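## Task

Lift the white can off the turntable and set it upright on the coaster, while the remaining cans stay standing where they are on the turntable.

## Robot and tools

Robot: two six-joint arms, left_arm and right_arm, each ending in a two-finger gripper whose fingers can fold. Each scene is a fresh random layout. Grip a can near the fingertips, in the outer quarter of each pad. A grip closer to the palm lets the fingers wrap and may hold loosely or slip. Do not drive fingertips straight down into a surface, since they fold with little warning.

Frame: everything is in the scene frame. The origin sits at table height, halfway between the arms' nominal bases. +z is up, +x points out over the table, and left_arm is on the +y side. Calibrated bases: left_arm at (+0.004, +0.595, 0) m, right_arm at (-0.066, -0.674, 0) m, both turned almost not at all about z. Printed hand positions and orientations may be off by a few centimetres, more at long reach. The gripper's fingers point along its own +z and open along its y. end_effector_position is the point between the closed pads. Fingertips reach about 33 mm past it when the gap is 40 mm or less, and about 9 mm past it when fully open.

A row of 18 numbers commands both arms: left_arm's 9 first, then right_arm's 9. Each block is 6 absolute joint angles in radians (waist, shoulder, elbow, forearm roll, wrist pitch, wrist roll), then gripper position, force_limit, speed, each from -1 to 1. Joint ranges in radians: elbow -2.792 to 2.792, all other joints -6.283 to 6.283. The waist sign is reversed on both arms, both in what you send and in what results show. A target more than 0.010 rad outside a range, and farther out than the current angle, is refused. To keep an arm or gripper unchanged, repeat its current Joint targets and the last gripper numbers you sent. A 0 counts as a real command.

Gripper position: +1 is open at 140 mm, about -0.8 puts the pads together, and -1 closes until something blocks the fingers. force_limit sets squeeze after a slow close: about 14 N at -1, 40 N at 0 and 58 N at +1. Faster closes squeeze harder. speed sets how fast the fingers move: about 30 mm/s at -1, 140 at 0 and 250 at +1. Both force_limit and speed start at +1.

object_status: 0 means moving, 1 means blocked while opening, 2 means blocked while closing (a grip), and 3 means the fingers reached the commanded spot or the pads met. It updates 0.2 to 1.7 s after contact. position_measured is in counts: 3 is open, about 139 is 60 mm and 230 is pads touching. To grip harder, raise force_limit and change position slightly, for example from -1 to -0.98. To grip softer, open and then close slowly.

Tools:
- execute_actions(actions, cameras): actions is a list of actions. Each action is up to 15 rows, one row per 1/30 s step, and the last row is held to fill the 15 steps. Each action lasts 0.5 s. An empty list returns state plus all camera images.
- move(target, speed, blend, stop_force, zero, blocking, cameras): target is one 18-number row, or a list of up to 15 rows, giving absolute joint goals. All joints move together in joint space, so the hands travel on curves. speed is in rad/s for the joint with the farthest to go, from 0.01 to 3.92, default 0.5. blend is a corner-rounding radius in rad; 0 stops at each point. stop_force is 10 to 80 N and ends an arm's path when the estimated push against its motion exceeds that value. Use it with a slow speed for touches. It can miss light objects, and it gives no reading near singular or far-reaching poses. zero (default true) re-zeroes the force estimate first. blocking=false returns after about 0.5 s while the move continues; it cannot be combined with stop_force. The result adds a move: line with done, off_target, moving, held or fault. Moves do not avoid obstacles.
- wait(seconds 0 to 10): the robot holds its last commands.
- stop(): brakes the current move; the fingers keep moving.
- zoom_image(camera, region): camera is cam_left_wrist or cam_right_wrist. region is [x0, y0, x1, y1] pixels, at most 504 by 504.
- finished_scene(scene): give the scene number, 1 or 2. This is final and moves on to the next scene.

Cameras: cam_left_wrist and cam_right_wrist, each 896x504. The Wrist depth line gives a 7x7 grid of distances in mm ahead of each camera; '-' means no value.

Results include Joint positions, velocities, targets, torques, external torque estimates, Flange force along the gripper axes, hand pose, and Tool commands. 'joint command not followed' means the clearance check between the arms blocked some steps. 'joint sent to its limit' means a joint was clipped at its end stop.

Avoid the following:
- Faults: contact torque at a joint load limit (waist and shoulder 319, elbow 150, wrist joints 42.3 N m) or 144 N of outside force stops the arm for 10 s. Motor overheating from long holds or stretched poses brakes the arm for 30 to 60 s.
- Collisions: the arms are stiff, so aiming even slightly past a firm contact can fault. Any press between the two arms can fail the scene.
- Dropping or falling: never release a moving can or drop it from height, and keep everything on the table.
- Disturbing the other cans: do not knock them over. Objects may occasionally be nudged by an outside push.

The scene counts as solved only if the can stays upright on the coaster after the robot lets go.

Each tool is called after "Call:" as name(argument=value, ...), one argument or row to a line, values as JSON.

## Session

Call:
execute_actions(
  actions=[],
)

Scene clock: 0.00 s.
left_arm: end_effector_position=(+0.0894, +0.2465, +0.3941) position_measured=3 object_status=3 end_effector_quat_wxyz=(-0.551, -0.422, +0.670, -0.265) | right_arm: end_effector_position=(+0.1787, +0.0651, +0.3102) position_measured=3 object_status=3 end_effector_quat_wxyz=(-0.107, +0.157, +0.981, -0.046)
Joint positions: left_arm=[0.429 -0.389 2.419 -1.279 1.582 3.507] | right_arm=[-1.11 0.447 1.263 0.18 1.581 -0.136]
Joint velocities: within noise
Joint torques (N m): no reading
External joint torques (N m): no reading
Flange force (N): no reading
Wrist depth (mm): cam_left_wrist=[233 283 864 - 2920 2761 - / - 291 885 2855 3061 - 2135 / 850 332 970 2674 2823 2541 787 / 180 122 745 2646 2289 140 1618 / - 111 615 670 1828 130 102 / - 111 550 571 658 1486 97 / - 460 475 490 506 1316 -] | cam_right_wrist=[468 - - - 411 405 - / - - - 444 410 - - / - - - - - - - / - 122 472 445 - 137 - / - 101 490 456 462 129 92 / - - 440 422 428 434 104 / - 470 446 422 417 - -]
Joint targets: left_arm=[0.429 -0.389 2.419 -1.279 1.582 3.507] | right_arm=[-1.110 0.447 1.263 0.180 1.581 -0.136]
Tool commands: left_gripper/position=+1.0 left_gripper/force_limit=+1.0 left_gripper/speed=+1.0 right_gripper/position=+1.0 right_gripper/force_limit=+1.0 right_gripper/speed=+1.0

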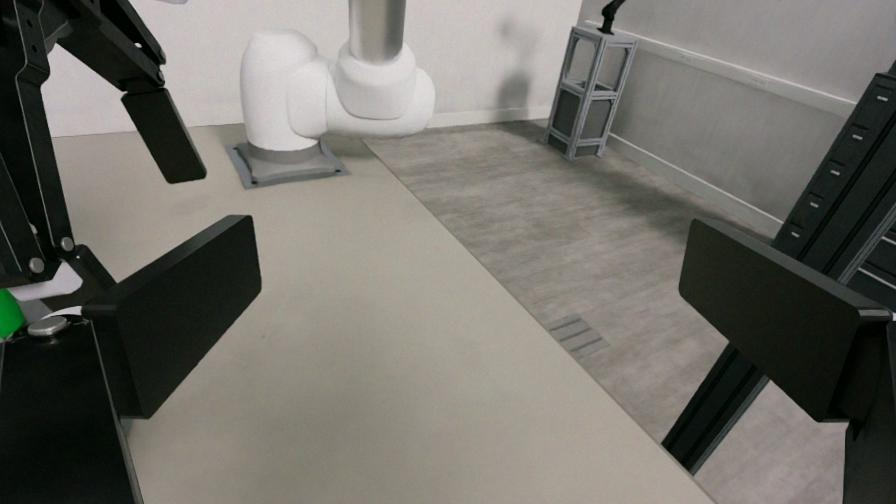

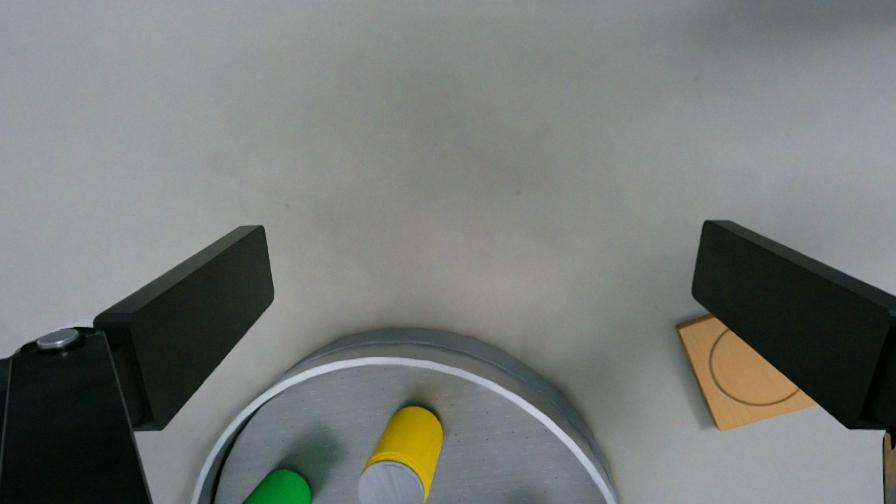

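Call:
move(
  target=[
    [0.429,-0.389,2.419,-1.279,1.582,3.507,1,1,1,-0.3,-0.1,1.5,0,1.7,0,1,1,1],
    [1.111,0.265,1.411,0,1.466,3.1416,1,1,1,-0.3,-0.1,1.5,0,1.7,0,1,1,1],
  ],
  speed=0.9,
  blend=[0.2,0],
  cameras=["all"],
)

Scene clock: 7.03 s.
left_arm: end_effector_position=(+0.3598, -0.0290, +0.3596) position_measured=3 object_status=3 end_effector_quat_wxyz=(+0.000, -0.233, +0.972, +0.000) | right_arm: end_effector_position=(+0.4006, -0.4829, +0.5322) position_measured=3 object_status=3 end_effector_quat_wxyz=(+0.012, +0.585, +0.811, +0.017)
Joint positions: left_arm=[1.111 0.265 1.411 0 1.466 3.142] | right_arm=[-0.3 -0.1 1.5 0 1.7 0]
Joint torques (N m): left_arm=[-6.39 -64.62 -40.66 4.23 0.41 0.21] | right_arm=[2.38 -33.47 -42.92 4.31 0.25 0.06]
External joint torques (N m): left_arm=[6.31 -3.6 -0.64 -0.04 -0.41 -0.21] | right_arm=[-2.35 1.78 0.6 0.07 -0.37 -0.05]
Flange force (N): left_arm=[9.3 4.7 -0.9] | right_arm=[4.8 2.0 1.5]
Wrist depth (mm): cam_left_wrist=[429 388 389 393 440 440 440 / 454 360 411 413 464 463 463 / 477 434 431 431 480 491 487 / 503 122 459 455 510 139 512 / - 111 478 479 552 130 97 / - 485 581 573 577 596 97 / - 1512 1521 629 - 621 -] | cam_right_wrist=[585 - - - 536 - 1255 / 536 609 - - - - 1393 / 516 650 - - - - 1465 / 545 134 - - - 138 1527 / - 108 - - - 129 92 / - 1667 1712 1935 - 1712 104 / - 1635 1785 1823 1797 1837 -]
Joint targets: left_arm=[1.111 0.265 1.411 0.000 1.466 3.142] | right_arm=[-0.300 -0.100 1.500 0.000 1.700 0.000]
move: done

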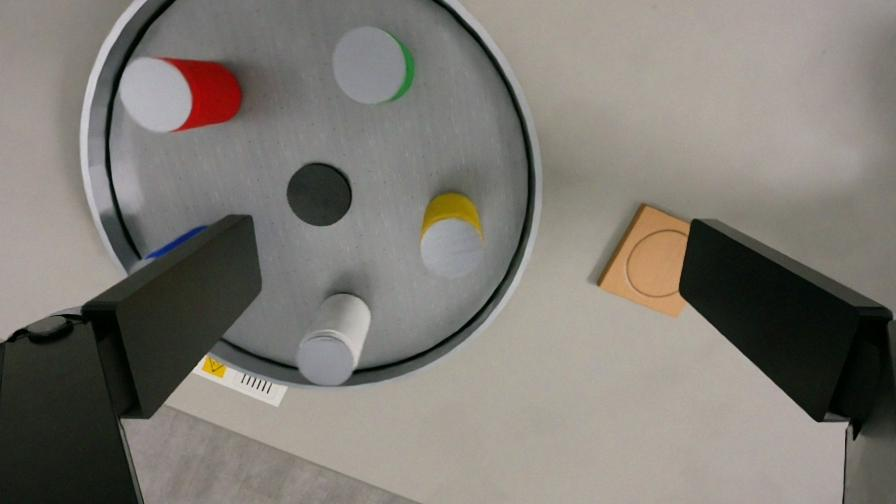

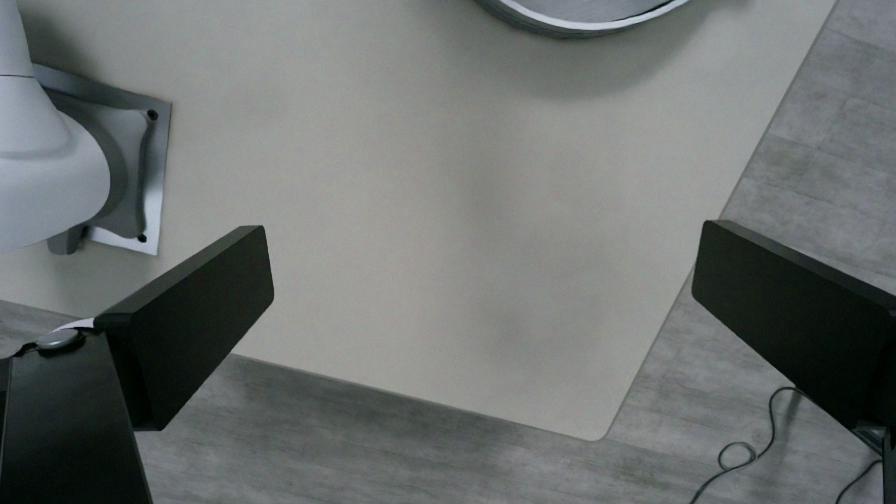

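Call:
move(
  target=[0.919,0.511,1.277,0,1.354,3.334,0.4,-1,0,-0.3,-0.1,1.5,0,1.7,0,1,1,1],
  speed=0.7,
  cameras=["cam_left_wrist"],
)

Scene clock: 12.30 s.
left_arm: end_effector_position=(+0.5528, -0.0527, +0.2405) position_measured=78 object_status=3 end_effector_quat_wxyz=(+0.000, -0.233, +0.973, +0.000) | right_arm: end_effector_position=(+0.4006, -0.4829, +0.5322) position_measured=3 object_status=3 end_effector_quat_wxyz=(+0.012, +0.585, +0.811, +0.017)
Joint positions: left_arm=[0.919 0.511 1.277 0 1.354 3.334] | right_arm=[-0.3 -0.1 1.5 0 1.7 0]
Joint torques (N m): left_arm=[-2.39 -87.7 -40.72 4.27 0.26 0.12] | right_arm=[2.11 -32.88 -43.18 4.28 0.21 0.14]
External joint torques (N m): left_arm=[2.5 -3.17 0.11 -0.15 -0.26 -0.12] | right_arm=[-2.12 0.92 0.66 0.12 -0.33 -0.13]
Flange force (N): left_arm=[4.4 5.0 -0.6] | right_arm=[4.1 0.5 1.7]
Wrist depth (mm): cam_left_wrist=[285 284 286 287 286 286 334 / 348 294 295 300 303 300 348 / 368 294 313 313 311 363 368 / 390 384 326 336 241 381 393 / - 85 350 417 414 103 86 / - - 440 441 444 - - / - - 1419 1381 468 - -] | cam_right_wrist=[- - - - 519 - 1313 / 535 - - 653 - - 1416 / 521 674 - 662 - - 1465 / 556 137 - - - 137 1536 / - 109 - - - 129 92 / - 1657 1724 1823 - 1724 104 / - 1772 1748 1797 1810 1837 -]
Joint targets: left_arm=[0.919 0.511 1.277 0.000 1.354 3.334] | right_arm=[-0.300 -0.100 1.500 0.000 1.700 0.000]
move: done
Images, in order (width x height): cam_left_wrist 896x504.

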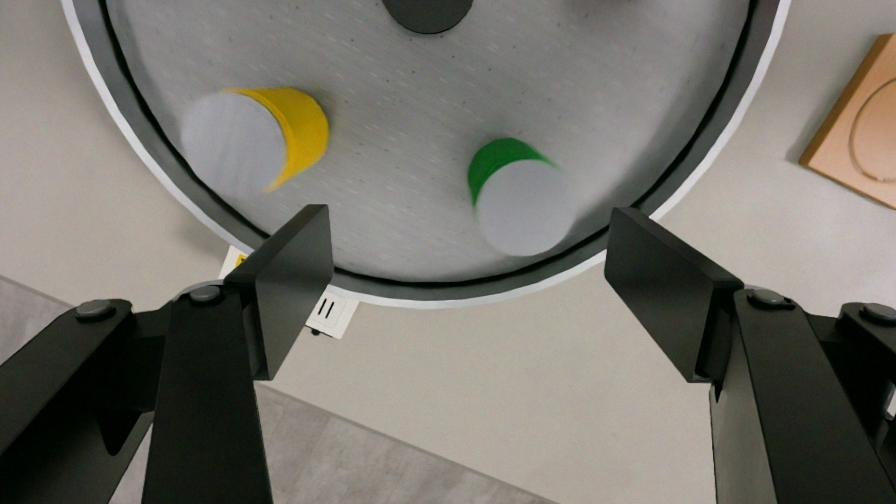

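Call:
wait(
  seconds=0.5,
  cameras=["cam_left_wrist"],
)

Call:
wait(
  seconds=1,
  cameras=["cam_left_wrist"],
)

Call:
wait(
  seconds=1,
  cameras=["cam_left_wrist"],
)

Scene clock: 13.57 s.
left_arm: end_effector_position=(+0.5529, -0.0527, +0.2403) position_measured=78 object_status=3 end_effector_quat_wxyz=(+0.000, -0.233, +0.973, +0.000) | right_arm: end_effector_position=(+0.4006, -0.4829, +0.5322) position_measured=3 object_status=3 end_effector_quat_wxyz=(+0.012, +0.585, +0.811, +0.017)
Joint positions: left_arm=[0.919 0.511 1.277 0 1.354 3.334] | right_arm=[-0.3 -0.1 1.5 0 1.7 0]
Joint torques (N m): left_arm=[-5.06 -86.39 -40.37 4.26 0.34 0.06] | right_arm=[2.44 -33.14 -43.06 4.33 0.23 0.06]
External joint torques (N m): left_arm=[5.13 -4.23 -0.16 -0.14 -0.34 -0.07] | right_arm=[-2.45 1.45 0.76 0.05 -0.35 -0.06]
Flange force (N): left_arm=[7.6 5.5 -1.2] | right_arm=[5.0 1.2 1.8]
Wrist depth (mm): cam_left_wrist=[282 251 286 285 287 210 335 / 349 218 301 301 302 301 348 / 372 312 317 262 317 366 368 / 388 387 327 330 329 384 391 / - 85 348 412 416 103 87 / - - 442 441 443 - - / - - 1419 1411 477 - -] | cam_right_wrist=[- - - - 523 - 1320 / 501 - - - - 660 1408 / 517 - - - - 1377 1432 / 634 126 - - - 138 1545 / - 102 - - 790 129 92 / - 1701 1678 1667 795 1736 104 / - 1736 1797 1837 1837 1891 -]
Joint targets: left_arm=[0.919 0.511 1.277 0.000 1.354 3.334] | right_arm=[-0.300 -0.100 1.500 0.000 1.700 0.000]
Tool commands: left_gripper/position=+0.4 left_gripper/force_limit=-1.0 left_gripper/speed=+0.0 right_gripper/position=+1.0 right_gripper/force_limit=+1.0 right_gripper/speed=+1.0
wait: 0.50 s; at rest from the start
Images, in order (width x height): cam_left_wrist 896x504.

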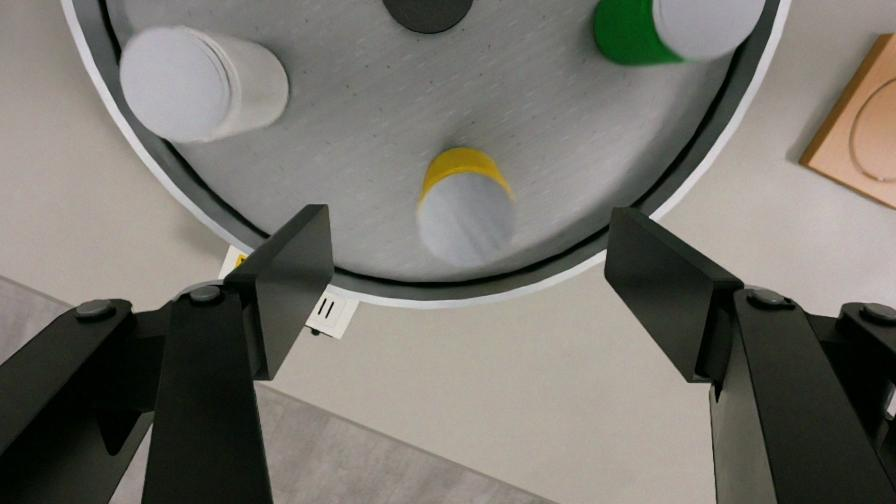

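Scene clock: 14.57 s.
left_arm: end_effector_position=(+0.5529, -0.0527, +0.2403) position_measured=78 object_status=3 end_effector_quat_wxyz=(+0.000, -0.233, +0.973, +0.000) | right_arm: end_effector_position=(+0.4006, -0.4829, +0.5322) position_measured=3 object_status=3 end_effector_quat_wxyz=(+0.012, +0.585, +0.811, +0.017)
Joint positions: left_arm=[0.919 0.511 1.277 0 1.354 3.334] | right_arm=[-0.3 -0.1 1.5 0 1.7 0]
Joint torques (N m): left_arm=[-4.74 -86.33 -40.38 4.27 0.36 0.07] | right_arm=[2.3 -33.16 -42.65 4.32 0.2 0.1]
External joint torques (N m): left_arm=[4.82 -4.5 -0.29 -0.15 -0.36 -0.07] | right_arm=[-2.29 1.13 -0.02 0.1 -0.33 -0.1]
Flange force (N): left_arm=[7.3 5.7 -1.4] | right_arm=[4.6 1.9 0.3]
Wrist depth (mm): cam_left_wrist=[278 284 285 286 288 284 333 / 349 299 302 300 252 278 348 / 368 313 290 318 318 365 367 / 390 387 238 334 330 384 389 / - 85 350 412 416 103 85 / - - 442 438 445 - - / - - 1443 1404 469 - -] | cam_right_wrist=[- - 587 - 563 - 1320 / 524 - - 629 621 - 1393 / 519 - - - - - 1457 / 650 126 - - 704 137 1527 / - 102 - - - 129 92 / - 1712 1701 1748 - 1736 104 / - 1760 1760 1772 1797 1837 -]
Joint targets: left_arm=[0.919 0.511 1.277 0.000 1.354 3.334] | right_arm=[-0.300 -0.100 1.500 0.000 1.700 0.000]
Tool commands: left_gripper/position=+0.4 left_gripper/force_limit=-1.0 left_gripper/speed=+0.0 right_gripper/position=+1.0 right_gripper/force_limit=+1.0 right_gripper/speed=+1.0
wait: 1.00 s; at rest by 0.17 s
Images, in order (width x height): cam_left_wrist 896x504.

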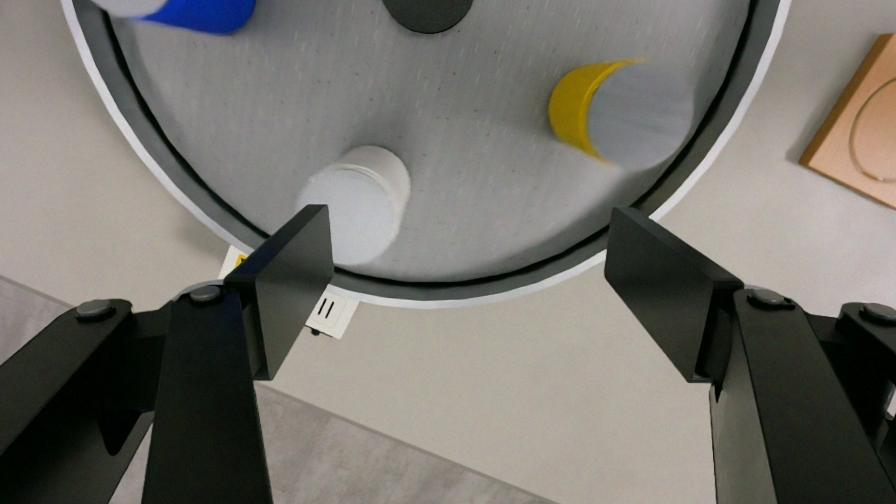

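Scene clock: 15.57 s.
left_arm: end_effector_position=(+0.5529, -0.0527, +0.2403) position_measured=78 object_status=3 end_effector_quat_wxyz=(+0.000, -0.233, +0.973, +0.000) | right_arm: end_effector_position=(+0.4006, -0.4829, +0.5322) position_measured=3 object_status=3 end_effector_quat_wxyz=(+0.012, +0.585, +0.811, +0.017)
Joint positions: left_arm=[0.919 0.511 1.277 0 1.354 3.334] | right_arm=[-0.3 -0.1 1.5 0 1.7 0]
Joint torques (N m): left_arm=[-4.96 -86.63 -40.55 4.29 0.36 0.07] | right_arm=[2.33 -33.02 -42.85 4.25 0.22 0.15]
External joint torques (N m): left_arm=[5.01 -3.96 0.08 -0.19 -0.35 -0.07] | right_arm=[-2.33 1.13 0.39 0.15 -0.34 -0.15]
Flange force (N): left_arm=[7.5 5.7 -0.8] | right_arm=[4.5 1.3 1.2]
Wrist depth (mm): cam_left_wrist=[284 285 287 286 287 285 335 / 347 294 298 302 302 297 348 / 368 294 310 314 235 363 367 / 390 386 325 335 241 384 391 / - 85 351 414 413 103 87 / - - 445 443 - - - / - - 1427 1419 470 - -] | cam_right_wrist=[572 - - - 550 - 1313 / 502 - - - - - 1393 / 519 669 - - - 678 1482 / 570 126 665 696 - 137 1545 / - 102 - - 743 129 92 / - 1594 1701 1614 - 1712 104 / - 1810 1785 1797 1797 1823 -]
Joint targets: left_arm=[0.919 0.511 1.277 0.000 1.354 3.334] | right_arm=[-0.300 -0.100 1.500 0.000 1.700 0.000]
Tool commands: left_gripper/position=+0.4 left_gripper/force_limit=-1.0 left_gripper/speed=+0.0 right_gripper/position=+1.0 right_gripper/force_limit=+1.0 right_gripper/speed=+1.0
wait: 1.00 s; at rest by 0.17 s
Images, in order (width x height): cam_left_wrist 896x504.

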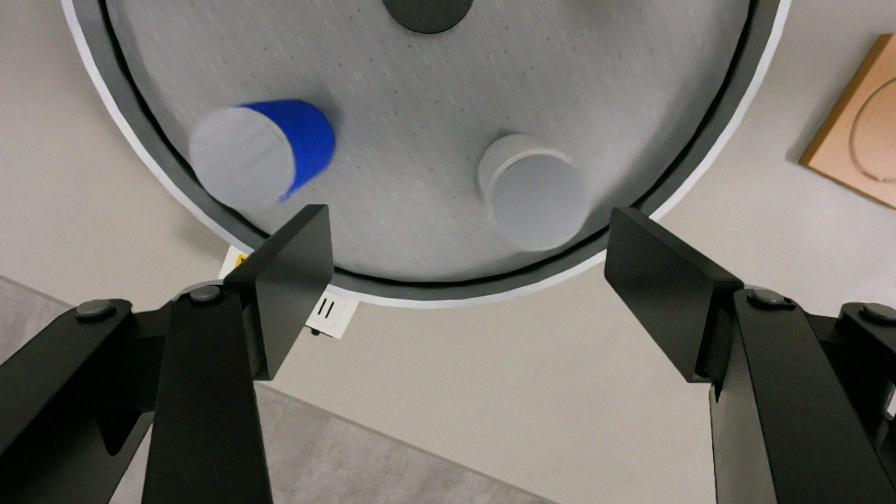

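Call:
move(
  target=[1.0434,0.312,1.567,0,1.2626,3.209,0.2,-1,0,-0.3,-0.1,1.5,0,1.7,0,1,1,1],
  speed=0.5,
  cameras=["cam_left_wrist"],
)

Call:
wait(
  seconds=0.5,
  cameras=["cam_left_wrist"],
)

Call:
wait(
  seconds=0.5,
  cameras=["cam_left_wrist"],
)

Call:
wait(
  seconds=0.5,
  cameras=["cam_left_wrist"],
)

Scene clock: 20.20 s.
left_arm: end_effector_position=(+0.4037, -0.0077, +0.2405) position_measured=104 object_status=3 end_effector_quat_wxyz=(+0.000, -0.233, +0.972, +0.000) | right_arm: end_effector_position=(+0.4006, -0.4829, +0.5322) position_measured=3 object_status=3 end_effector_quat_wxyz=(+0.012, +0.585, +0.811, +0.017)
Joint positions: left_arm=[1.043 0.312 1.567 0 1.263 3.209] | right_arm=[-0.3 -0.1 1.5 0 1.7 0]
Joint torques (N m): left_arm=[-6.01 -64.29 -39.21 4.17 0.46 0.04] | right_arm=[2.17 -32.55 -42.9 4.35 0.23 0.18]
External joint torques (N m): left_arm=[6.02 -6.64 -0.37 -0.15 -0.46 -0.04] | right_arm=[-2.19 0.69 0.42 0.05 -0.36 -0.17]
Flange force (N): left_arm=[9.5 9.1 -2.9] | right_arm=[4.2 0.5 1.3]
Wrist depth (mm): cam_left_wrist=[252 286 286 288 327 334 335 / 300 300 301 300 308 354 351 / 317 318 313 234 322 367 370 / 327 326 140 336 154 376 390 / - 87 277 355 409 105 90 / - 73 277 374 438 - 74 / - - 471 473 472 - -] | cam_right_wrist=[601 - - - 555 - 1334 / 503 - - - - - 1408 / 520 - - - - 710 1457 / 530 134 - - - 138 1536 / - 101 - - - 129 92 / - 1584 1701 766 - 1736 104 / - 1748 1724 1850 1823 1850 -]
Joint targets: left_arm=[1.043 0.312 1.567 0.000 1.263 3.209] | right_arm=[-0.300 -0.100 1.500 0.000 1.700 0.000]
move: done
Images, in order (width x height): cam_left_wrist 896x504.

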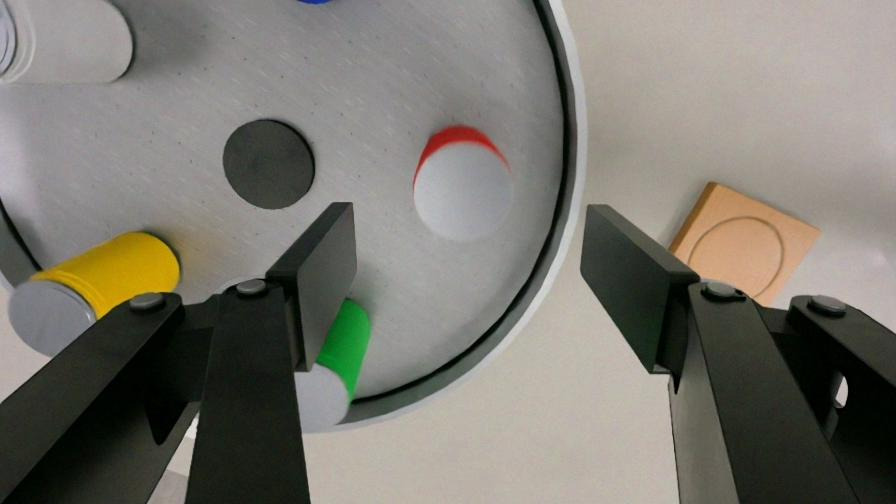

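Scene clock: 20.70 s.
left_arm: end_effector_position=(+0.4037, -0.0077, +0.2405) position_measured=104 object_status=3 end_effector_quat_wxyz=(+0.000, -0.233, +0.972, +0.000) | right_arm: end_effector_position=(+0.4006, -0.4829, +0.5322) position_measured=3 object_status=3 end_effector_quat_wxyz=(+0.012, +0.585, +0.811, +0.017)
Joint positions: left_arm=[1.043 0.312 1.567 0 1.263 3.209] | right_arm=[-0.3 -0.1 1.5 0 1.7 0]
Joint torques (N m): left_arm=[-4.95 -66.78 -39.37 4.22 0.33 0.09] | right_arm=[2.81 -33.02 -42.65 4.34 0.18 0.09]
External joint torques (N m): left_arm=[4.93 -4.11 -0.08 -0.21 -0.33 -0.08] | right_arm=[-2.81 1.19 0.21 0.06 -0.3 -0.09]
Flange force (N): left_arm=[7.6 5.8 -1.5] | right_arm=[5.7 1.6 0.7]
Wrist depth (mm): cam_left_wrist=[284 286 286 280 327 334 333 / 277 301 301 218 306 352 350 / 318 316 312 316 321 365 370 / 333 332 140 336 154 375 387 / - 87 120 347 413 105 90 / - 73 366 437 443 - 74 / - - 468 470 474 - -] | cam_right_wrist=[489 - - 603 545 652 1363 / 524 - 634 - - 637 1393 / 517 667 - 737 - - 1448 / 645 134 - - - 138 1509 / - 102 - 687 - 129 92 / - 1667 1646 1785 - 1724 104 / - 1736 1797 1810 1877 1810 -]
Joint targets: left_arm=[1.043 0.312 1.567 0.000 1.263 3.209] | right_arm=[-0.300 -0.100 1.500 0.000 1.700 0.000]
Tool commands: left_gripper/position=+0.2 left_gripper/force_limit=-1.0 left_gripper/speed=+0.0 right_gripper/position=+1.0 right_gripper/force_limit=+1.0 right_gripper/speed=+1.0
wait: 0.50 s; at rest by 0.17 s
Images, in order (width x height): cam_left_wrist 896x504.

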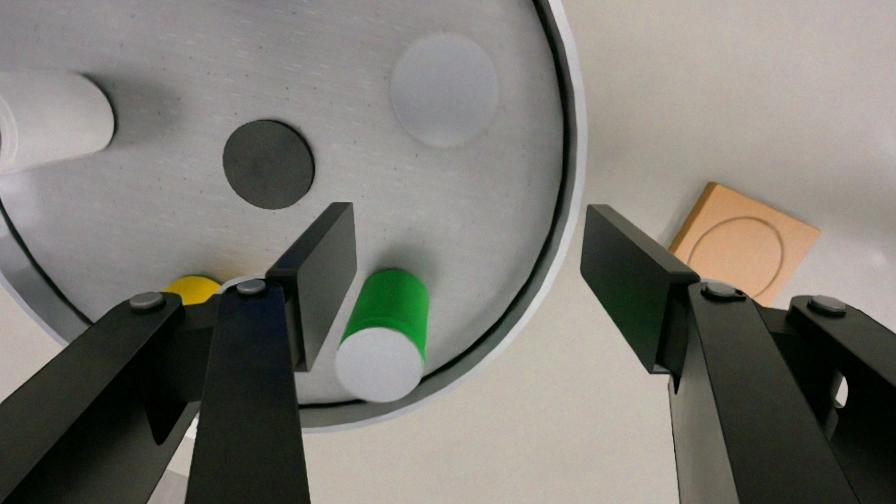

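Scene clock: 21.20 s.
left_arm: end_effector_position=(+0.4037, -0.0077, +0.2405) position_measured=104 object_status=3 end_effector_quat_wxyz=(+0.000, -0.233, +0.972, +0.000) | right_arm: end_effector_position=(+0.4006, -0.4829, +0.5322) position_measured=3 object_status=3 end_effector_quat_wxyz=(+0.012, +0.585, +0.811, +0.017)
Joint positions: left_arm=[1.043 0.312 1.567 0 1.263 3.209] | right_arm=[-0.3 -0.1 1.5 0 1.7 0]
Joint torques (N m): left_arm=[-4.81 -66.7 -39.46 4.19 0.32 0.08] | right_arm=[2.49 -33.34 -42.97 4.28 0.28 0.15]
External joint torques (N m): left_arm=[4.81 -4.35 -0.14 -0.17 -0.32 -0.08] | right_arm=[-2.5 1.44 0.44 0.13 -0.41 -0.14]
Flange force (N): left_arm=[7.5 6.1 -1.8] | right_arm=[4.9 1.7 1.3]
Wrist depth (mm): cam_left_wrist=[286 286 286 284 289 336 334 / 300 300 302 303 308 351 355 / 293 316 312 318 322 366 373 / 334 332 140 314 154 374 387 / - 87 120 341 406 105 90 / - 73 373 376 446 - 74 / - - 472 474 473 - -] | cam_right_wrist=[- - - - 553 - 1348 / 562 599 - - - - 1363 / 520 - - - - - 1474 / 542 134 - 663 - 138 1536 / - 102 782 - - 129 92 / - - 1724 1760 - 1724 104 / - - 1772 1823 1810 1823 -]
Joint targets: left_arm=[1.043 0.312 1.567 0.000 1.263 3.209] | right_arm=[-0.300 -0.100 1.500 0.000 1.700 0.000]
Tool commands: left_gripper/position=+0.2 left_gripper/force_limit=-1.0 left_gripper/speed=+0.0 right_gripper/position=+1.0 right_gripper/force_limit=+1.0 right_gripper/speed=+1.0
wait: 0.50 s; at rest by 0.17 s
Images, in order (width x height): cam_left_wrist 896x504.

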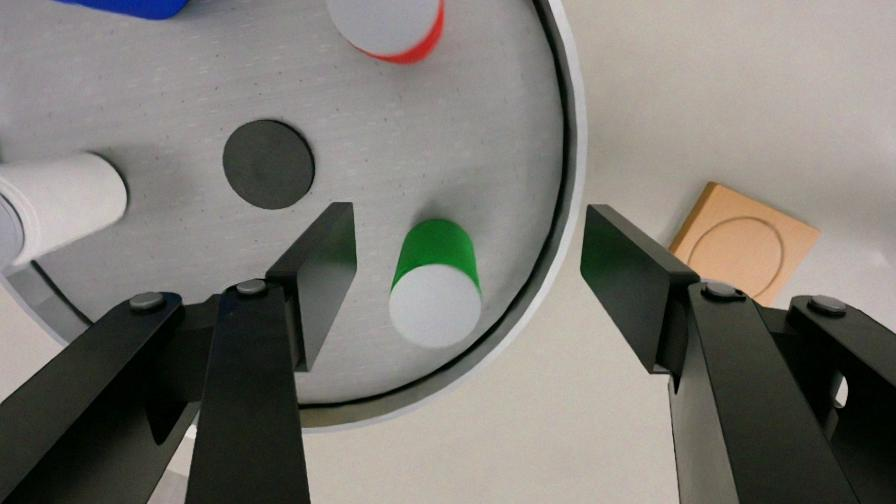

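Scene clock: 21.70 s.
left_arm: end_effector_position=(+0.4037, -0.0077, +0.2405) position_measured=104 object_status=3 end_effector_quat_wxyz=(+0.000, -0.233, +0.972, +0.000) | right_arm: end_effector_position=(+0.4006, -0.4829, +0.5322) position_measured=3 object_status=3 end_effector_quat_wxyz=(+0.012, +0.585, +0.811, +0.017)
Joint positions: left_arm=[1.043 0.312 1.567 0 1.263 3.209] | right_arm=[-0.3 -0.1 1.5 0 1.7 0]
Joint torques (N m): left_arm=[-4.99 -66.68 -39.43 4.21 0.35 0.08] | right_arm=[2.43 -32.43 -43.02 4.35 0.32 0.09]
External joint torques (N m): left_arm=[5.04 -4.17 -0.02 -0.21 -0.35 -0.08] | right_arm=[-2.44 0.42 0.4 0.06 -0.45 -0.08]
Flange force (N): left_arm=[7.8 6.0 -1.5] | right_arm=[4.8 0.1 1.5]
Wrist depth (mm): cam_left_wrist=[254 287 286 287 329 335 334 / 300 301 301 302 307 352 352 / 315 317 315 294 321 368 370 / 285 332 140 332 154 374 387 / - 87 280 354 409 105 90 / - 73 283 437 443 - 74 / - - 472 470 472 - -] | cam_right_wrist=[591 - 595 618 544 - 1363 / 521 - - - - - 1393 / 521 - 632 - - - 1474 / 632 126 - - - 138 1536 / - 102 - - 720 129 92 / - 1690 1724 1736 810 1736 104 / - 1748 1785 1810 1823 1810 -]
Joint targets: left_arm=[1.043 0.312 1.567 0.000 1.263 3.209] | right_arm=[-0.300 -0.100 1.500 0.000 1.700 0.000]
Tool commands: left_gripper/position=+0.2 left_gripper/force_limit=-1.0 left_gripper/speed=+0.0 right_gripper/position=+1.0 right_gripper/force_limit=+1.0 right_gripper/speed=+1.0
wait: 0.50 s; at rest by 0.17 s
Images, in order (width x height): cam_left_wrist 896x504.

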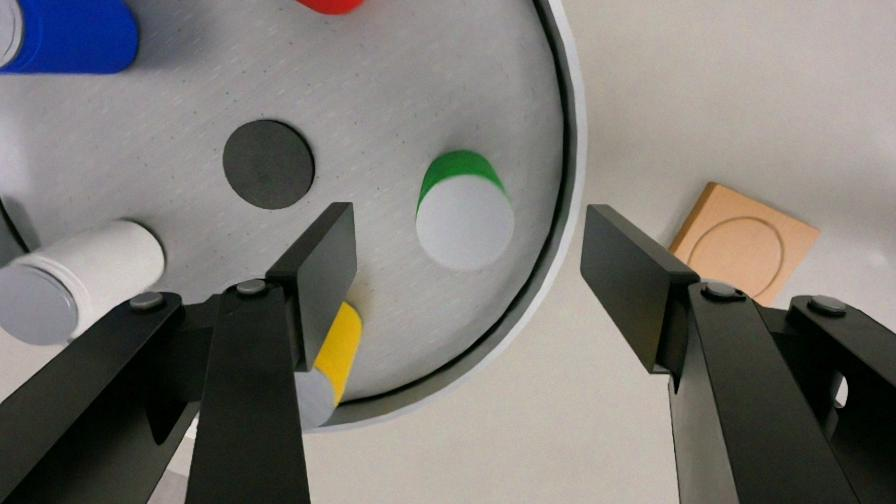

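Call:
move(
  target=[1.0434,0.3687,1.6675,0,1.1054,3.209,0.2,-1,0,-0.3,-0.1,1.5,0,1.7,0,1,1,1],
  speed=0.3,
  cameras=["cam_left_wrist"],
)

Call:
wait(
  seconds=0.4,
  cameras=["cam_left_wrist"],
)

Call:
wait(
  seconds=0.4,
  cameras=["cam_left_wrist"],
)

Call:
wait(
  seconds=0.4,
  cameras=["cam_left_wrist"],
)

Call:
wait(
  seconds=0.4,
  cameras=["cam_left_wrist"],
)

Call:
wait(
  seconds=0.4,
  cameras=["cam_left_wrist"],
)

Scene clock: 23.77 s.
left_arm: end_effector_position=(+0.4037, -0.0077, +0.1475) position_measured=104 object_status=3 end_effector_quat_wxyz=(+0.000, -0.233, +0.972, +0.000) | right_arm: end_effector_position=(+0.4006, -0.4829, +0.5322) position_measured=3 object_status=3 end_effector_quat_wxyz=(+0.012, +0.585, +0.811, +0.017)
Joint positions: left_arm=[1.043 0.369 1.667 0 1.106 3.209] | right_arm=[-0.3 -0.1 1.5 0 1.7 0]
Joint torques (N m): left_arm=[-4.94 -69.55 -37.84 3.9 0.1 0.07] | right_arm=[2.04 -32.88 -43 4.37 0.2 0.13]
External joint torques (N m): left_arm=[4.97 -4.56 0.73 -0.14 -0.1 -0.07] | right_arm=[-2.03 0.76 0.3 0.04 -0.33 -0.13]
Flange force (N): left_arm=[7.9 7.7 -2.5] | right_arm=[4.0 0.8 1.0]
Wrist depth (mm): cam_left_wrist=[203 203 203 202 201 252 251 / 213 214 213 131 212 264 265 / 224 217 225 138 224 279 277 / 237 233 141 238 154 290 285 / - 87 247 253 250 104 90 / - 73 214 266 267 - 74 / - - 181 280 356 - -] | cam_right_wrist=[- - - 556 552 - 1287 / 504 - - 608 - - 1400 / 520 - - - - - 1465 / 563 126 - - - 138 1509 / - 102 733 - - 129 92 / - 1712 1712 1625 - 1712 104 / - 1736 1772 1760 1823 1823 -]
Joint targets: left_arm=[1.043 0.369 1.667 0.000 1.105 3.209] | right_arm=[-0.300 -0.100 1.500 0.000 1.700 0.000]
move: done
Images, in order (width x height): cam_left_wrist 896x504.

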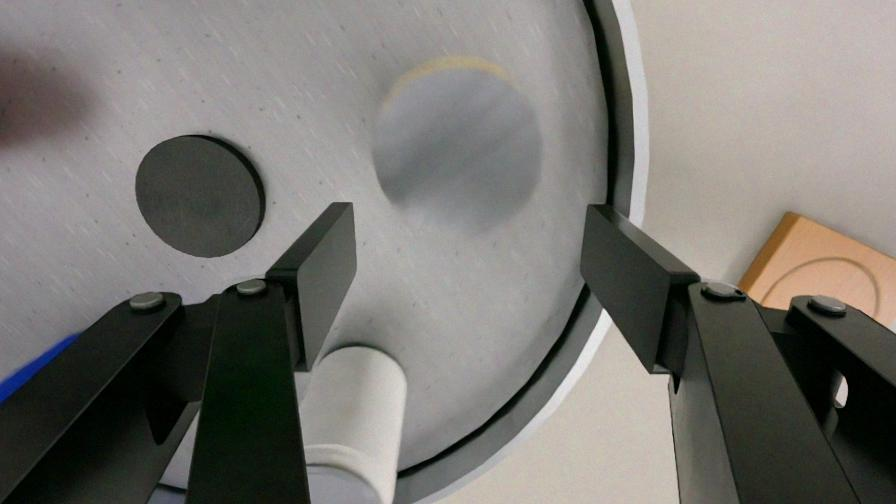

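Scene clock: 24.17 s.
left_arm: end_effector_position=(+0.4037, -0.0077, +0.1474) position_measured=104 object_status=3 end_effector_quat_wxyz=(+0.000, -0.233, +0.972, +0.000) | right_arm: end_effector_position=(+0.4006, -0.4829, +0.5322) position_measured=3 object_status=3 end_effector_quat_wxyz=(+0.012, +0.585, +0.811, +0.017)
Joint positions: left_arm=[1.043 0.369 1.667 0 1.105 3.209] | right_arm=[-0.3 -0.1 1.5 0 1.7 0]
Joint torques (N m): left_arm=[-5.03 -69.87 -36.91 3.92 0.34 0.06] | right_arm=[1.48 -33.11 -42.75 4.22 0.16 0.2]
External joint torques (N m): left_arm=[5.02 -4.1 -0.12 -0.16 -0.34 -0.07] | right_arm=[-1.51 1.14 0.17 0.19 -0.29 -0.2]
Flange force (N): left_arm=[7.7 5.4 -2.5] | right_arm=[2.8 1.6 0.6]
Wrist depth (mm): cam_left_wrist=[202 203 125 124 201 250 251 / 213 214 213 214 213 264 264 / 225 218 225 226 224 279 279 / 237 229 140 239 154 289 285 / - 87 120 247 251 104 90 / - 73 211 189 268 - 74 / - - 176 181 354 - -] | cam_right_wrist=[- - - - 525 - 1408 / 505 611 - - - - 1416 / 520 - - - - - 1518 / 521 126 - 692 - 138 1518 / - 102 - 737 - 129 92 / - 1667 1701 1667 - 1712 104 / - 1712 1864 1785 1690 1864 -]
Joint targets: left_arm=[1.043 0.369 1.667 0.000 1.105 3.209] | right_arm=[-0.300 -0.100 1.500 0.000 1.700 0.000]
Tool commands: left_gripper/position=+0.2 left_gripper/force_limit=-1.0 left_gripper/speed=+0.0 right_gripper/position=+1.0 right_gripper/force_limit=+1.0 right_gripper/speed=+1.0
wait: 0.40 s; at rest by 0.17 s
Images, in order (width x height): cam_left_wrist 896x504.

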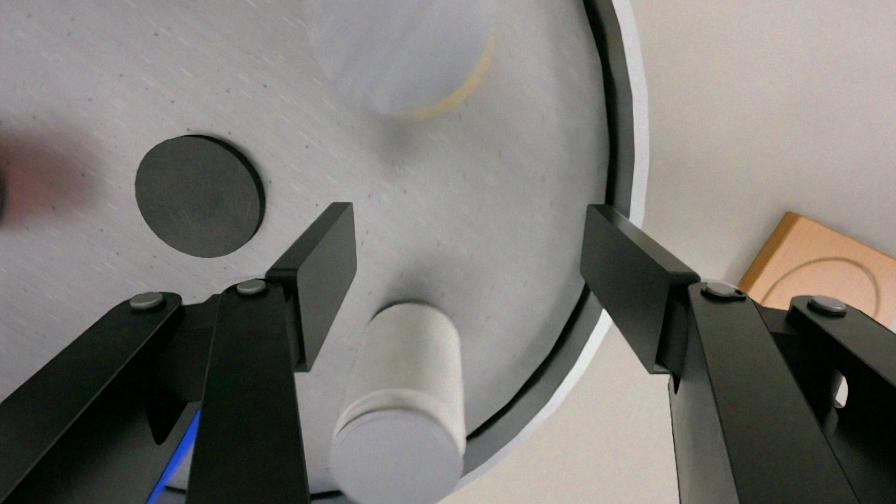

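Scene clock: 24.57 s.
left_arm: end_effector_position=(+0.4037, -0.0077, +0.1474) position_measured=104 object_status=3 end_effector_quat_wxyz=(+0.000, -0.233, +0.972, +0.000) | right_arm: end_effector_position=(+0.4006, -0.4829, +0.5322) position_measured=3 object_status=3 end_effector_quat_wxyz=(+0.012, +0.585, +0.811, +0.017)
Joint positions: left_arm=[1.043 0.369 1.668 0 1.105 3.209] | right_arm=[-0.3 -0.1 1.5 0 1.7 0]
Joint torques (N m): left_arm=[-4.77 -69.74 -36.94 3.92 0.34 0.06] | right_arm=[2.53 -33.06 -42.86 4.35 0.15 0.14]
External joint torques (N m): left_arm=[4.82 -4.2 -0.13 -0.15 -0.34 -0.06] | right_arm=[-2.5 1.16 0.32 0.05 -0.27 -0.14]
Flange force (N): left_arm=[7.4 5.5 -2.6] | right_arm=[4.9 1.4 0.9]
Wrist depth (mm): cam_left_wrist=[203 202 204 203 202 252 251 / 213 213 214 214 215 265 264 / 224 220 225 226 224 278 279 / 237 230 140 233 154 288 286 / - 87 120 162 246 104 90 / - 73 269 164 266 - 74 / - - 288 279 355 - -] | cam_right_wrist=[- - 599 - 563 - 1327 / 518 - - - - - 1377 / 520 - - - - - 1448 / 655 134 - - 696 137 1518 / - 102 724 - - 129 92 / - 1657 1724 1864 780 1724 104 / - 1797 1772 1810 1837 1823 -]
Joint targets: left_arm=[1.043 0.369 1.667 0.000 1.105 3.209] | right_arm=[-0.300 -0.100 1.500 0.000 1.700 0.000]
Tool commands: left_gripper/position=+0.2 left_gripper/force_limit=-1.0 left_gripper/speed=+0.0 right_gripper/position=+1.0 right_gripper/force_limit=+1.0 right_gripper/speed=+1.0
wait: 0.40 s; at rest by 0.17 s
Images, in order (width x height): cam_left_wrist 896x504.

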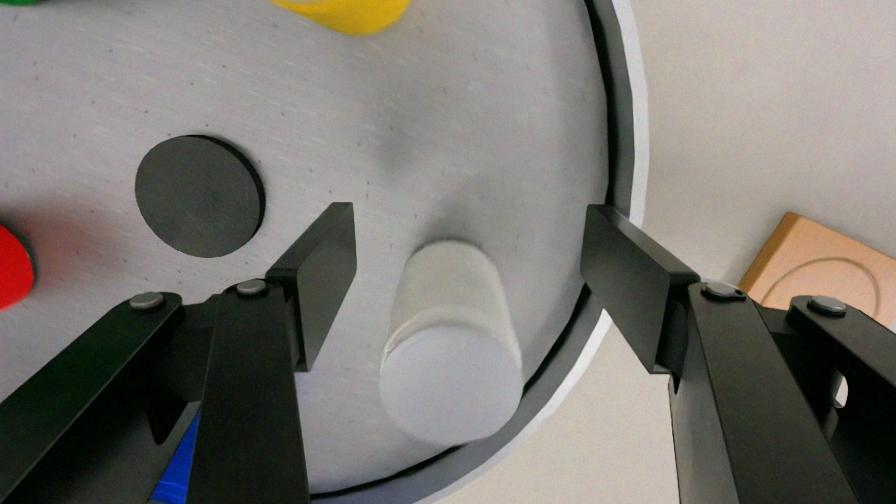

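Scene clock: 24.97 s.
left_arm: end_effector_position=(+0.4037, -0.0077, +0.1474) position_measured=104 object_status=3 end_effector_quat_wxyz=(+0.000, -0.233, +0.972, +0.000) | right_arm: end_effector_position=(+0.4006, -0.4829, +0.5322) position_measured=3 object_status=3 end_effector_quat_wxyz=(+0.012, +0.585, +0.811, +0.017)
Joint positions: left_arm=[1.043 0.369 1.668 0 1.105 3.209] | right_arm=[-0.3 -0.1 1.5 0 1.7 0]
Joint torques (N m): left_arm=[-5.03 -69.46 -36.95 3.93 0.36 0.03] | right_arm=[1.95 -32.97 -43.14 4.32 0.21 0.08]
External joint torques (N m): left_arm=[4.99 -4.68 -0.21 -0.16 -0.36 -0.03] | right_arm=[-1.97 0.87 0.46 0.09 -0.33 -0.08]
Flange force (N): left_arm=[7.7 6.1 -3.0] | right_arm=[3.9 0.7 1.3]
Wrist depth (mm): cam_left_wrist=[203 202 203 203 202 252 251 / 213 213 213 214 214 264 265 / 225 219 225 221 224 281 279 / 238 229 141 146 148 289 285 / - 87 246 155 243 104 90 / - 73 261 269 267 - 74 / - - 284 279 354 - -] | cam_right_wrist=[- - - - 566 - 1385 / 563 - 620 - - - 1393 / 518 - - - - 1334 1465 / 657 126 - - - 137 1545 / - 102 - - - 129 92 / - 1657 1724 1701 - 1797 104 / - 1760 1772 1850 1823 1760 -]
Joint targets: left_arm=[1.043 0.369 1.667 0.000 1.105 3.209] | right_arm=[-0.300 -0.100 1.500 0.000 1.700 0.000]
Tool commands: left_gripper/position=+0.2 left_gripper/force_limit=-1.0 left_gripper/speed=+0.0 right_gripper/position=+1.0 right_gripper/force_limit=+1.0 right_gripper/speed=+1.0
wait: 0.40 s; at rest by 0.17 s
Images, in order (width x height): cam_left_wrist 896x504.

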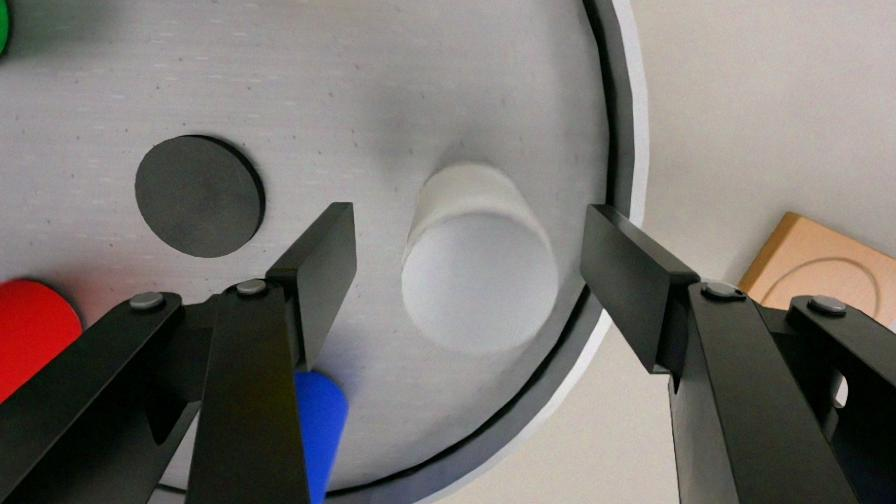

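Scene clock: 25.37 s.
left_arm: end_effector_position=(+0.4037, -0.0077, +0.1474) position_measured=104 object_status=3 end_effector_quat_wxyz=(+0.000, -0.233, +0.972, +0.000) | right_arm: end_effector_position=(+0.4006, -0.4829, +0.5322) position_measured=3 object_status=3 end_effector_quat_wxyz=(+0.012, +0.585, +0.811, +0.017)
Joint positions: left_arm=[1.043 0.369 1.668 0 1.105 3.209] | right_arm=[-0.3 -0.1 1.5 0 1.7 0]
Joint torques (N m): left_arm=[-4.94 -69.84 -36.9 3.94 0.34 0.08] | right_arm=[2.23 -33.47 -42.98 4.34 0.27 0.14]
External joint torques (N m): left_arm=[4.94 -4.06 -0.04 -0.18 -0.33 -0.08] | right_arm=[-2.26 1.56 0.52 0.05 -0.4 -0.13]
Flange force (N): left_arm=[7.6 5.5 -2.4] | right_arm=[4.5 1.8 1.4]
Wrist depth (mm): cam_left_wrist=[202 203 203 204 202 250 252 / 213 213 213 130 211 265 264 / 225 219 225 138 220 279 279 / 238 229 140 238 154 289 286 / - 87 120 253 250 104 90 / - 73 209 265 267 - 74 / - - 180 273 357 - -] | cam_right_wrist=[- - - - 559 - 1465 / 520 - - - - 653 1408 / 519 - - - - 1574 1474 / 540 125 - - - 137 1509 / - 102 - - - 129 92 / - 1678 1736 1785 - 1701 104 / - 1772 1797 1785 1823 1891 -]
Joint targets: left_arm=[1.043 0.369 1.667 0.000 1.105 3.209] | right_arm=[-0.300 -0.100 1.500 0.000 1.700 0.000]
Tool commands: left_gripper/position=+0.2 left_gripper/force_limit=-1.0 left_gripper/speed=+0.0 right_gripper/position=+1.0 right_gripper/force_limit=+1.0 right_gripper/speed=+1.0
wait: 0.40 s; at rest by 0.17 s
Images, in order (width x height): cam_left_wrist 896x504.

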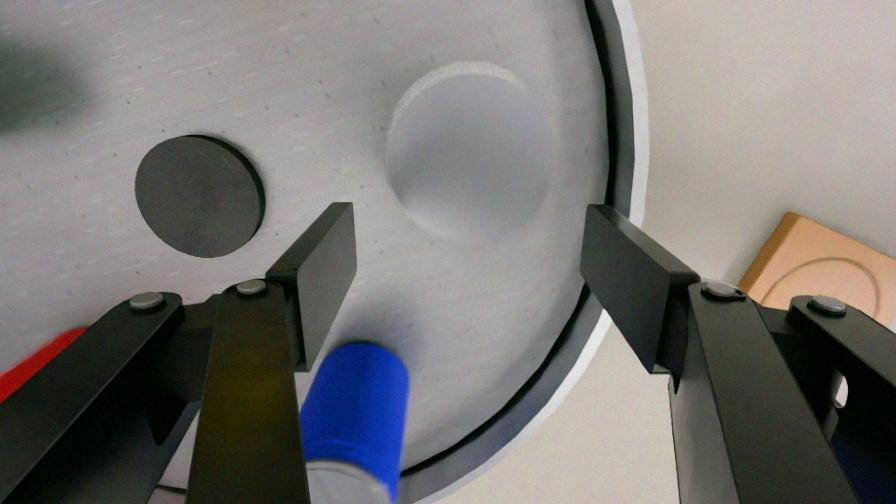

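Scene clock: 25.77 s.
left_arm: end_effector_position=(+0.4037, -0.0077, +0.1474) position_measured=104 object_status=3 end_effector_quat_wxyz=(+0.000, -0.233, +0.972, +0.000) | right_arm: end_effector_position=(+0.4006, -0.4829, +0.5322) position_measured=3 object_status=3 end_effector_quat_wxyz=(+0.012, +0.585, +0.811, +0.017)
Joint positions: left_arm=[1.043 0.369 1.668 0 1.105 3.209] | right_arm=[-0.3 -0.1 1.5 0 1.7 0]
Joint torques (N m): left_arm=[-4.91 -69.58 -36.99 3.9 0.34 0.04] | right_arm=[1.62 -33.54 -42.97 4.3 0.2 0.15]
External joint torques (N m): left_arm=[4.94 -4.4 -0.09 -0.13 -0.34 -0.04] | right_arm=[-1.67 1.74 0.61 0.09 -0.32 -0.15]
Flange force (N): left_arm=[7.6 5.9 -2.7] | right_arm=[3.2 1.9 1.4]
Wrist depth (mm): cam_left_wrist=[203 203 199 124 202 252 251 / 213 213 216 214 214 265 264 / 224 220 225 225 225 279 279 / 236 231 140 238 154 289 286 / - 87 120 246 251 104 90 / - 73 262 186 268 - 74 / - - 178 178 354 - -] | cam_right_wrist=[- - - 614 543 - 1320 / 503 - - 637 - - 1416 / 519 - - - - - 1482 / 519 134 - - - 137 1518 / - 102 - - - 129 92 / - 1678 1574 1935 - 1690 104 / - 1760 1678 1823 1837 1810 -]
Joint targets: left_arm=[1.043 0.369 1.667 0.000 1.105 3.209] | right_arm=[-0.300 -0.100 1.500 0.000 1.700 0.000]
Tool commands: left_gripper/position=+0.2 left_gripper/force_limit=-1.0 left_gripper/speed=+0.0 right_gripper/position=+1.0 right_gripper/force_limit=+1.0 right_gripper/speed=+1.0
wait: 0.40 s; at rest by 0.17 s
Images, in order (width x height): cam_left_wrist 896x504.

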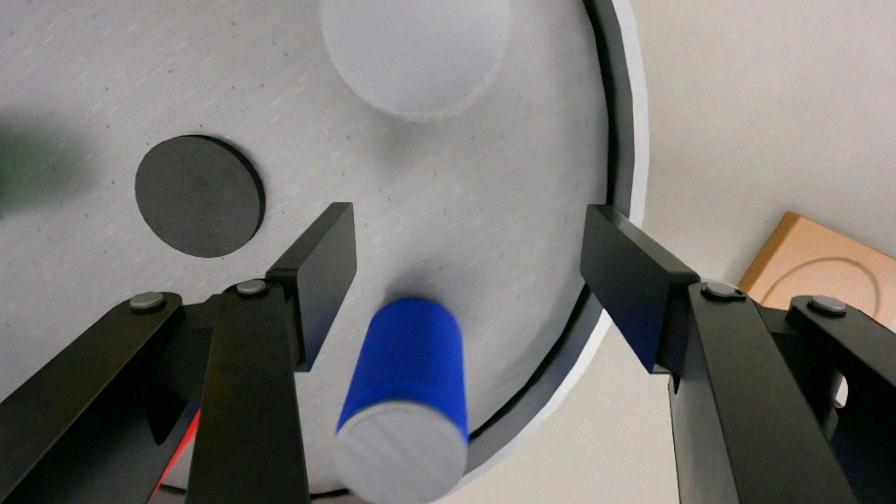

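Call:
move(
  target=[1.0434,0.3687,1.6675,0,1.1054,3.209,1,-1,0,-0.3,-0.1,1.5,0,1.7,0,1,1,1],
  blocking=false,
  cameras=["cam_left_wrist"],
)

Call:
move(
  target=[1.0434,0.3687,1.6675,0,1.1054,3.209,0.2,-1,0,-0.3,-0.1,1.5,0,1.7,0,1,1,1],
  cameras=["cam_left_wrist"],
)

Scene clock: 27.33 s.
left_arm: end_effector_position=(+0.4037, -0.0077, +0.1474) position_measured=9 object_status=0 end_effector_quat_wxyz=(+0.000, -0.233, +0.972, +0.000) | right_arm: end_effector_position=(+0.4006, -0.4829, +0.5322) position_measured=3 object_status=3 end_effector_quat_wxyz=(+0.012, +0.585, +0.811, +0.017)
Joint positions: left_arm=[1.043 0.369 1.668 0 1.105 3.209] | right_arm=[-0.3 -0.1 1.5 0 1.7 0]
Joint torques (N m): left_arm=[-4.81 -69.65 -36.8 3.94 0.35 0.09] | right_arm=[2.18 -33.35 -43.05 4.34 0.25 0.1]
External joint torques (N m): left_arm=[4.78 -4.22 -0.19 -0.18 -0.35 -0.09] | right_arm=[-2.15 1.34 0.45 0.07 -0.38 -0.09]
Flange force (N): left_arm=[7.4 5.5 -2.7] | right_arm=[4.3 1.5 1.3]
Wrist depth (mm): cam_left_wrist=[203 203 127 124 202 251 252 / 213 213 213 214 214 265 264 / 224 219 226 226 226 278 279 / 237 125 237 238 235 136 284 / - 107 250 247 252 126 94 / - 262 262 203 327 334 94 / - 288 279 182 354 356 -] | cam_right_wrist=[594 - - - 556 - 1348 / 505 - - 624 - - 1400 / 518 - - - 627 - 1500 / 635 126 - - - 137 1536 / - 102 - 716 - 129 92 / - 1712 1667 1736 - 1736 104 / - 1760 1785 1772 1837 1823 -]
Joint targets: left_arm=[1.043 0.369 1.667 0.000 1.105 3.209] | right_arm=[-0.300 -0.100 1.500 0.000 1.700 0.000]
Tool commands: left_gripper/position=+1.0 left_gripper/force_limit=-1.0 left_gripper/speed=+0.0 right_gripper/position=+1.0 right_gripper/force_limit=+1.0 right_gripper/speed=+1.0
move: running
Images, in order (width x height): cam_left_wrist 896x504.

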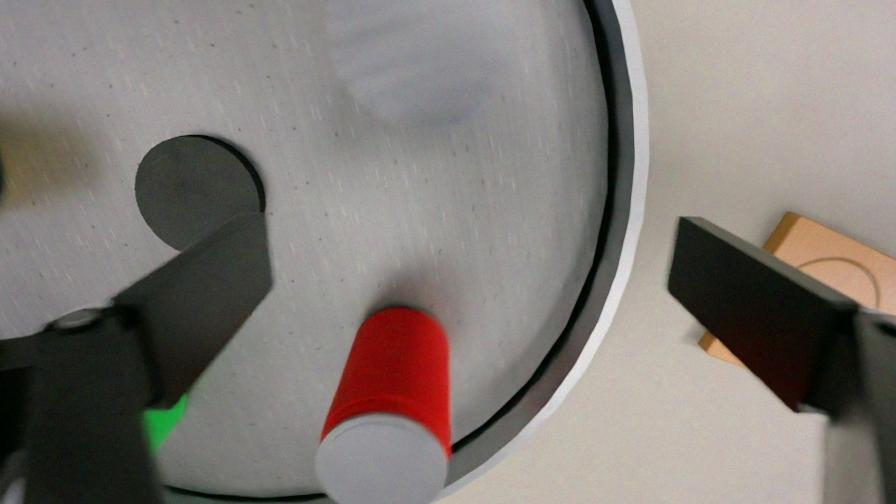

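Scene clock: 28.03 s.
left_arm: end_effector_position=(+0.4037, -0.0077, +0.1474) position_measured=104 object_status=0 end_effector_quat_wxyz=(+0.000, -0.233, +0.972, +0.000) | right_arm: end_effector_position=(+0.4006, -0.4829, +0.5322) position_measured=3 object_status=3 end_effector_quat_wxyz=(+0.012, +0.585, +0.811, +0.017)
Joint positions: left_arm=[1.043 0.369 1.668 0 1.105 3.209] | right_arm=[-0.3 -0.1 1.5 0 1.7 0]
Joint torques (N m): left_arm=[-5.01 -69.78 -37 3.92 0.34 0.05] | right_arm=[2.05 -33.25 -42.89 4.38 0.25 0.14]
External joint torques (N m): left_arm=[4.97 -4.03 0.07 -0.17 -0.33 -0.05] | right_arm=[-2.07 1.56 0.56 0.01 -0.38 -0.14]
Flange force (N): left_arm=[7.6 5.7 -2.3] | right_arm=[4.1 1.7 1.5]
Wrist depth (mm): cam_left_wrist=[202 203 204 204 202 252 251 / 213 213 215 214 213 264 265 / 224 219 225 224 224 279 279 / 239 229 140 157 154 289 286 / - 87 120 155 229 104 90 / - 73 265 269 268 - 74 / - - 286 279 344 - -] | cam_right_wrist=[- - - 581 523 - 1341 / 523 647 - - 637 - 1363 / 521 - - - - - 1440 / 640 126 - 714 - 137 1536 / - 102 728 - - 129 92 / - 1635 1678 1736 - 1712 104 / - 1760 1797 1785 1760 1823 -]
Joint targets: left_arm=[1.043 0.369 1.667 0.000 1.105 3.209] | right_arm=[-0.300 -0.100 1.500 0.000 1.700 0.000]
earlier move: replaced
move: done
Images, in order (width x height): cam_left_wrist 896x504.

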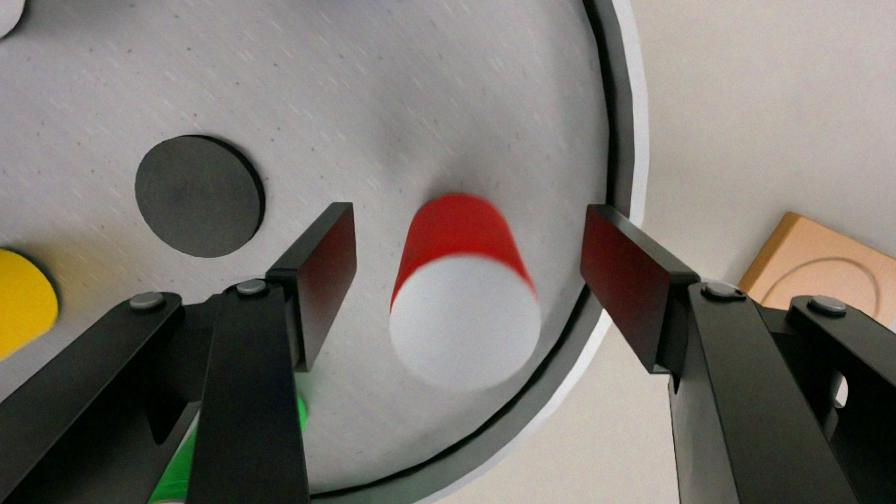

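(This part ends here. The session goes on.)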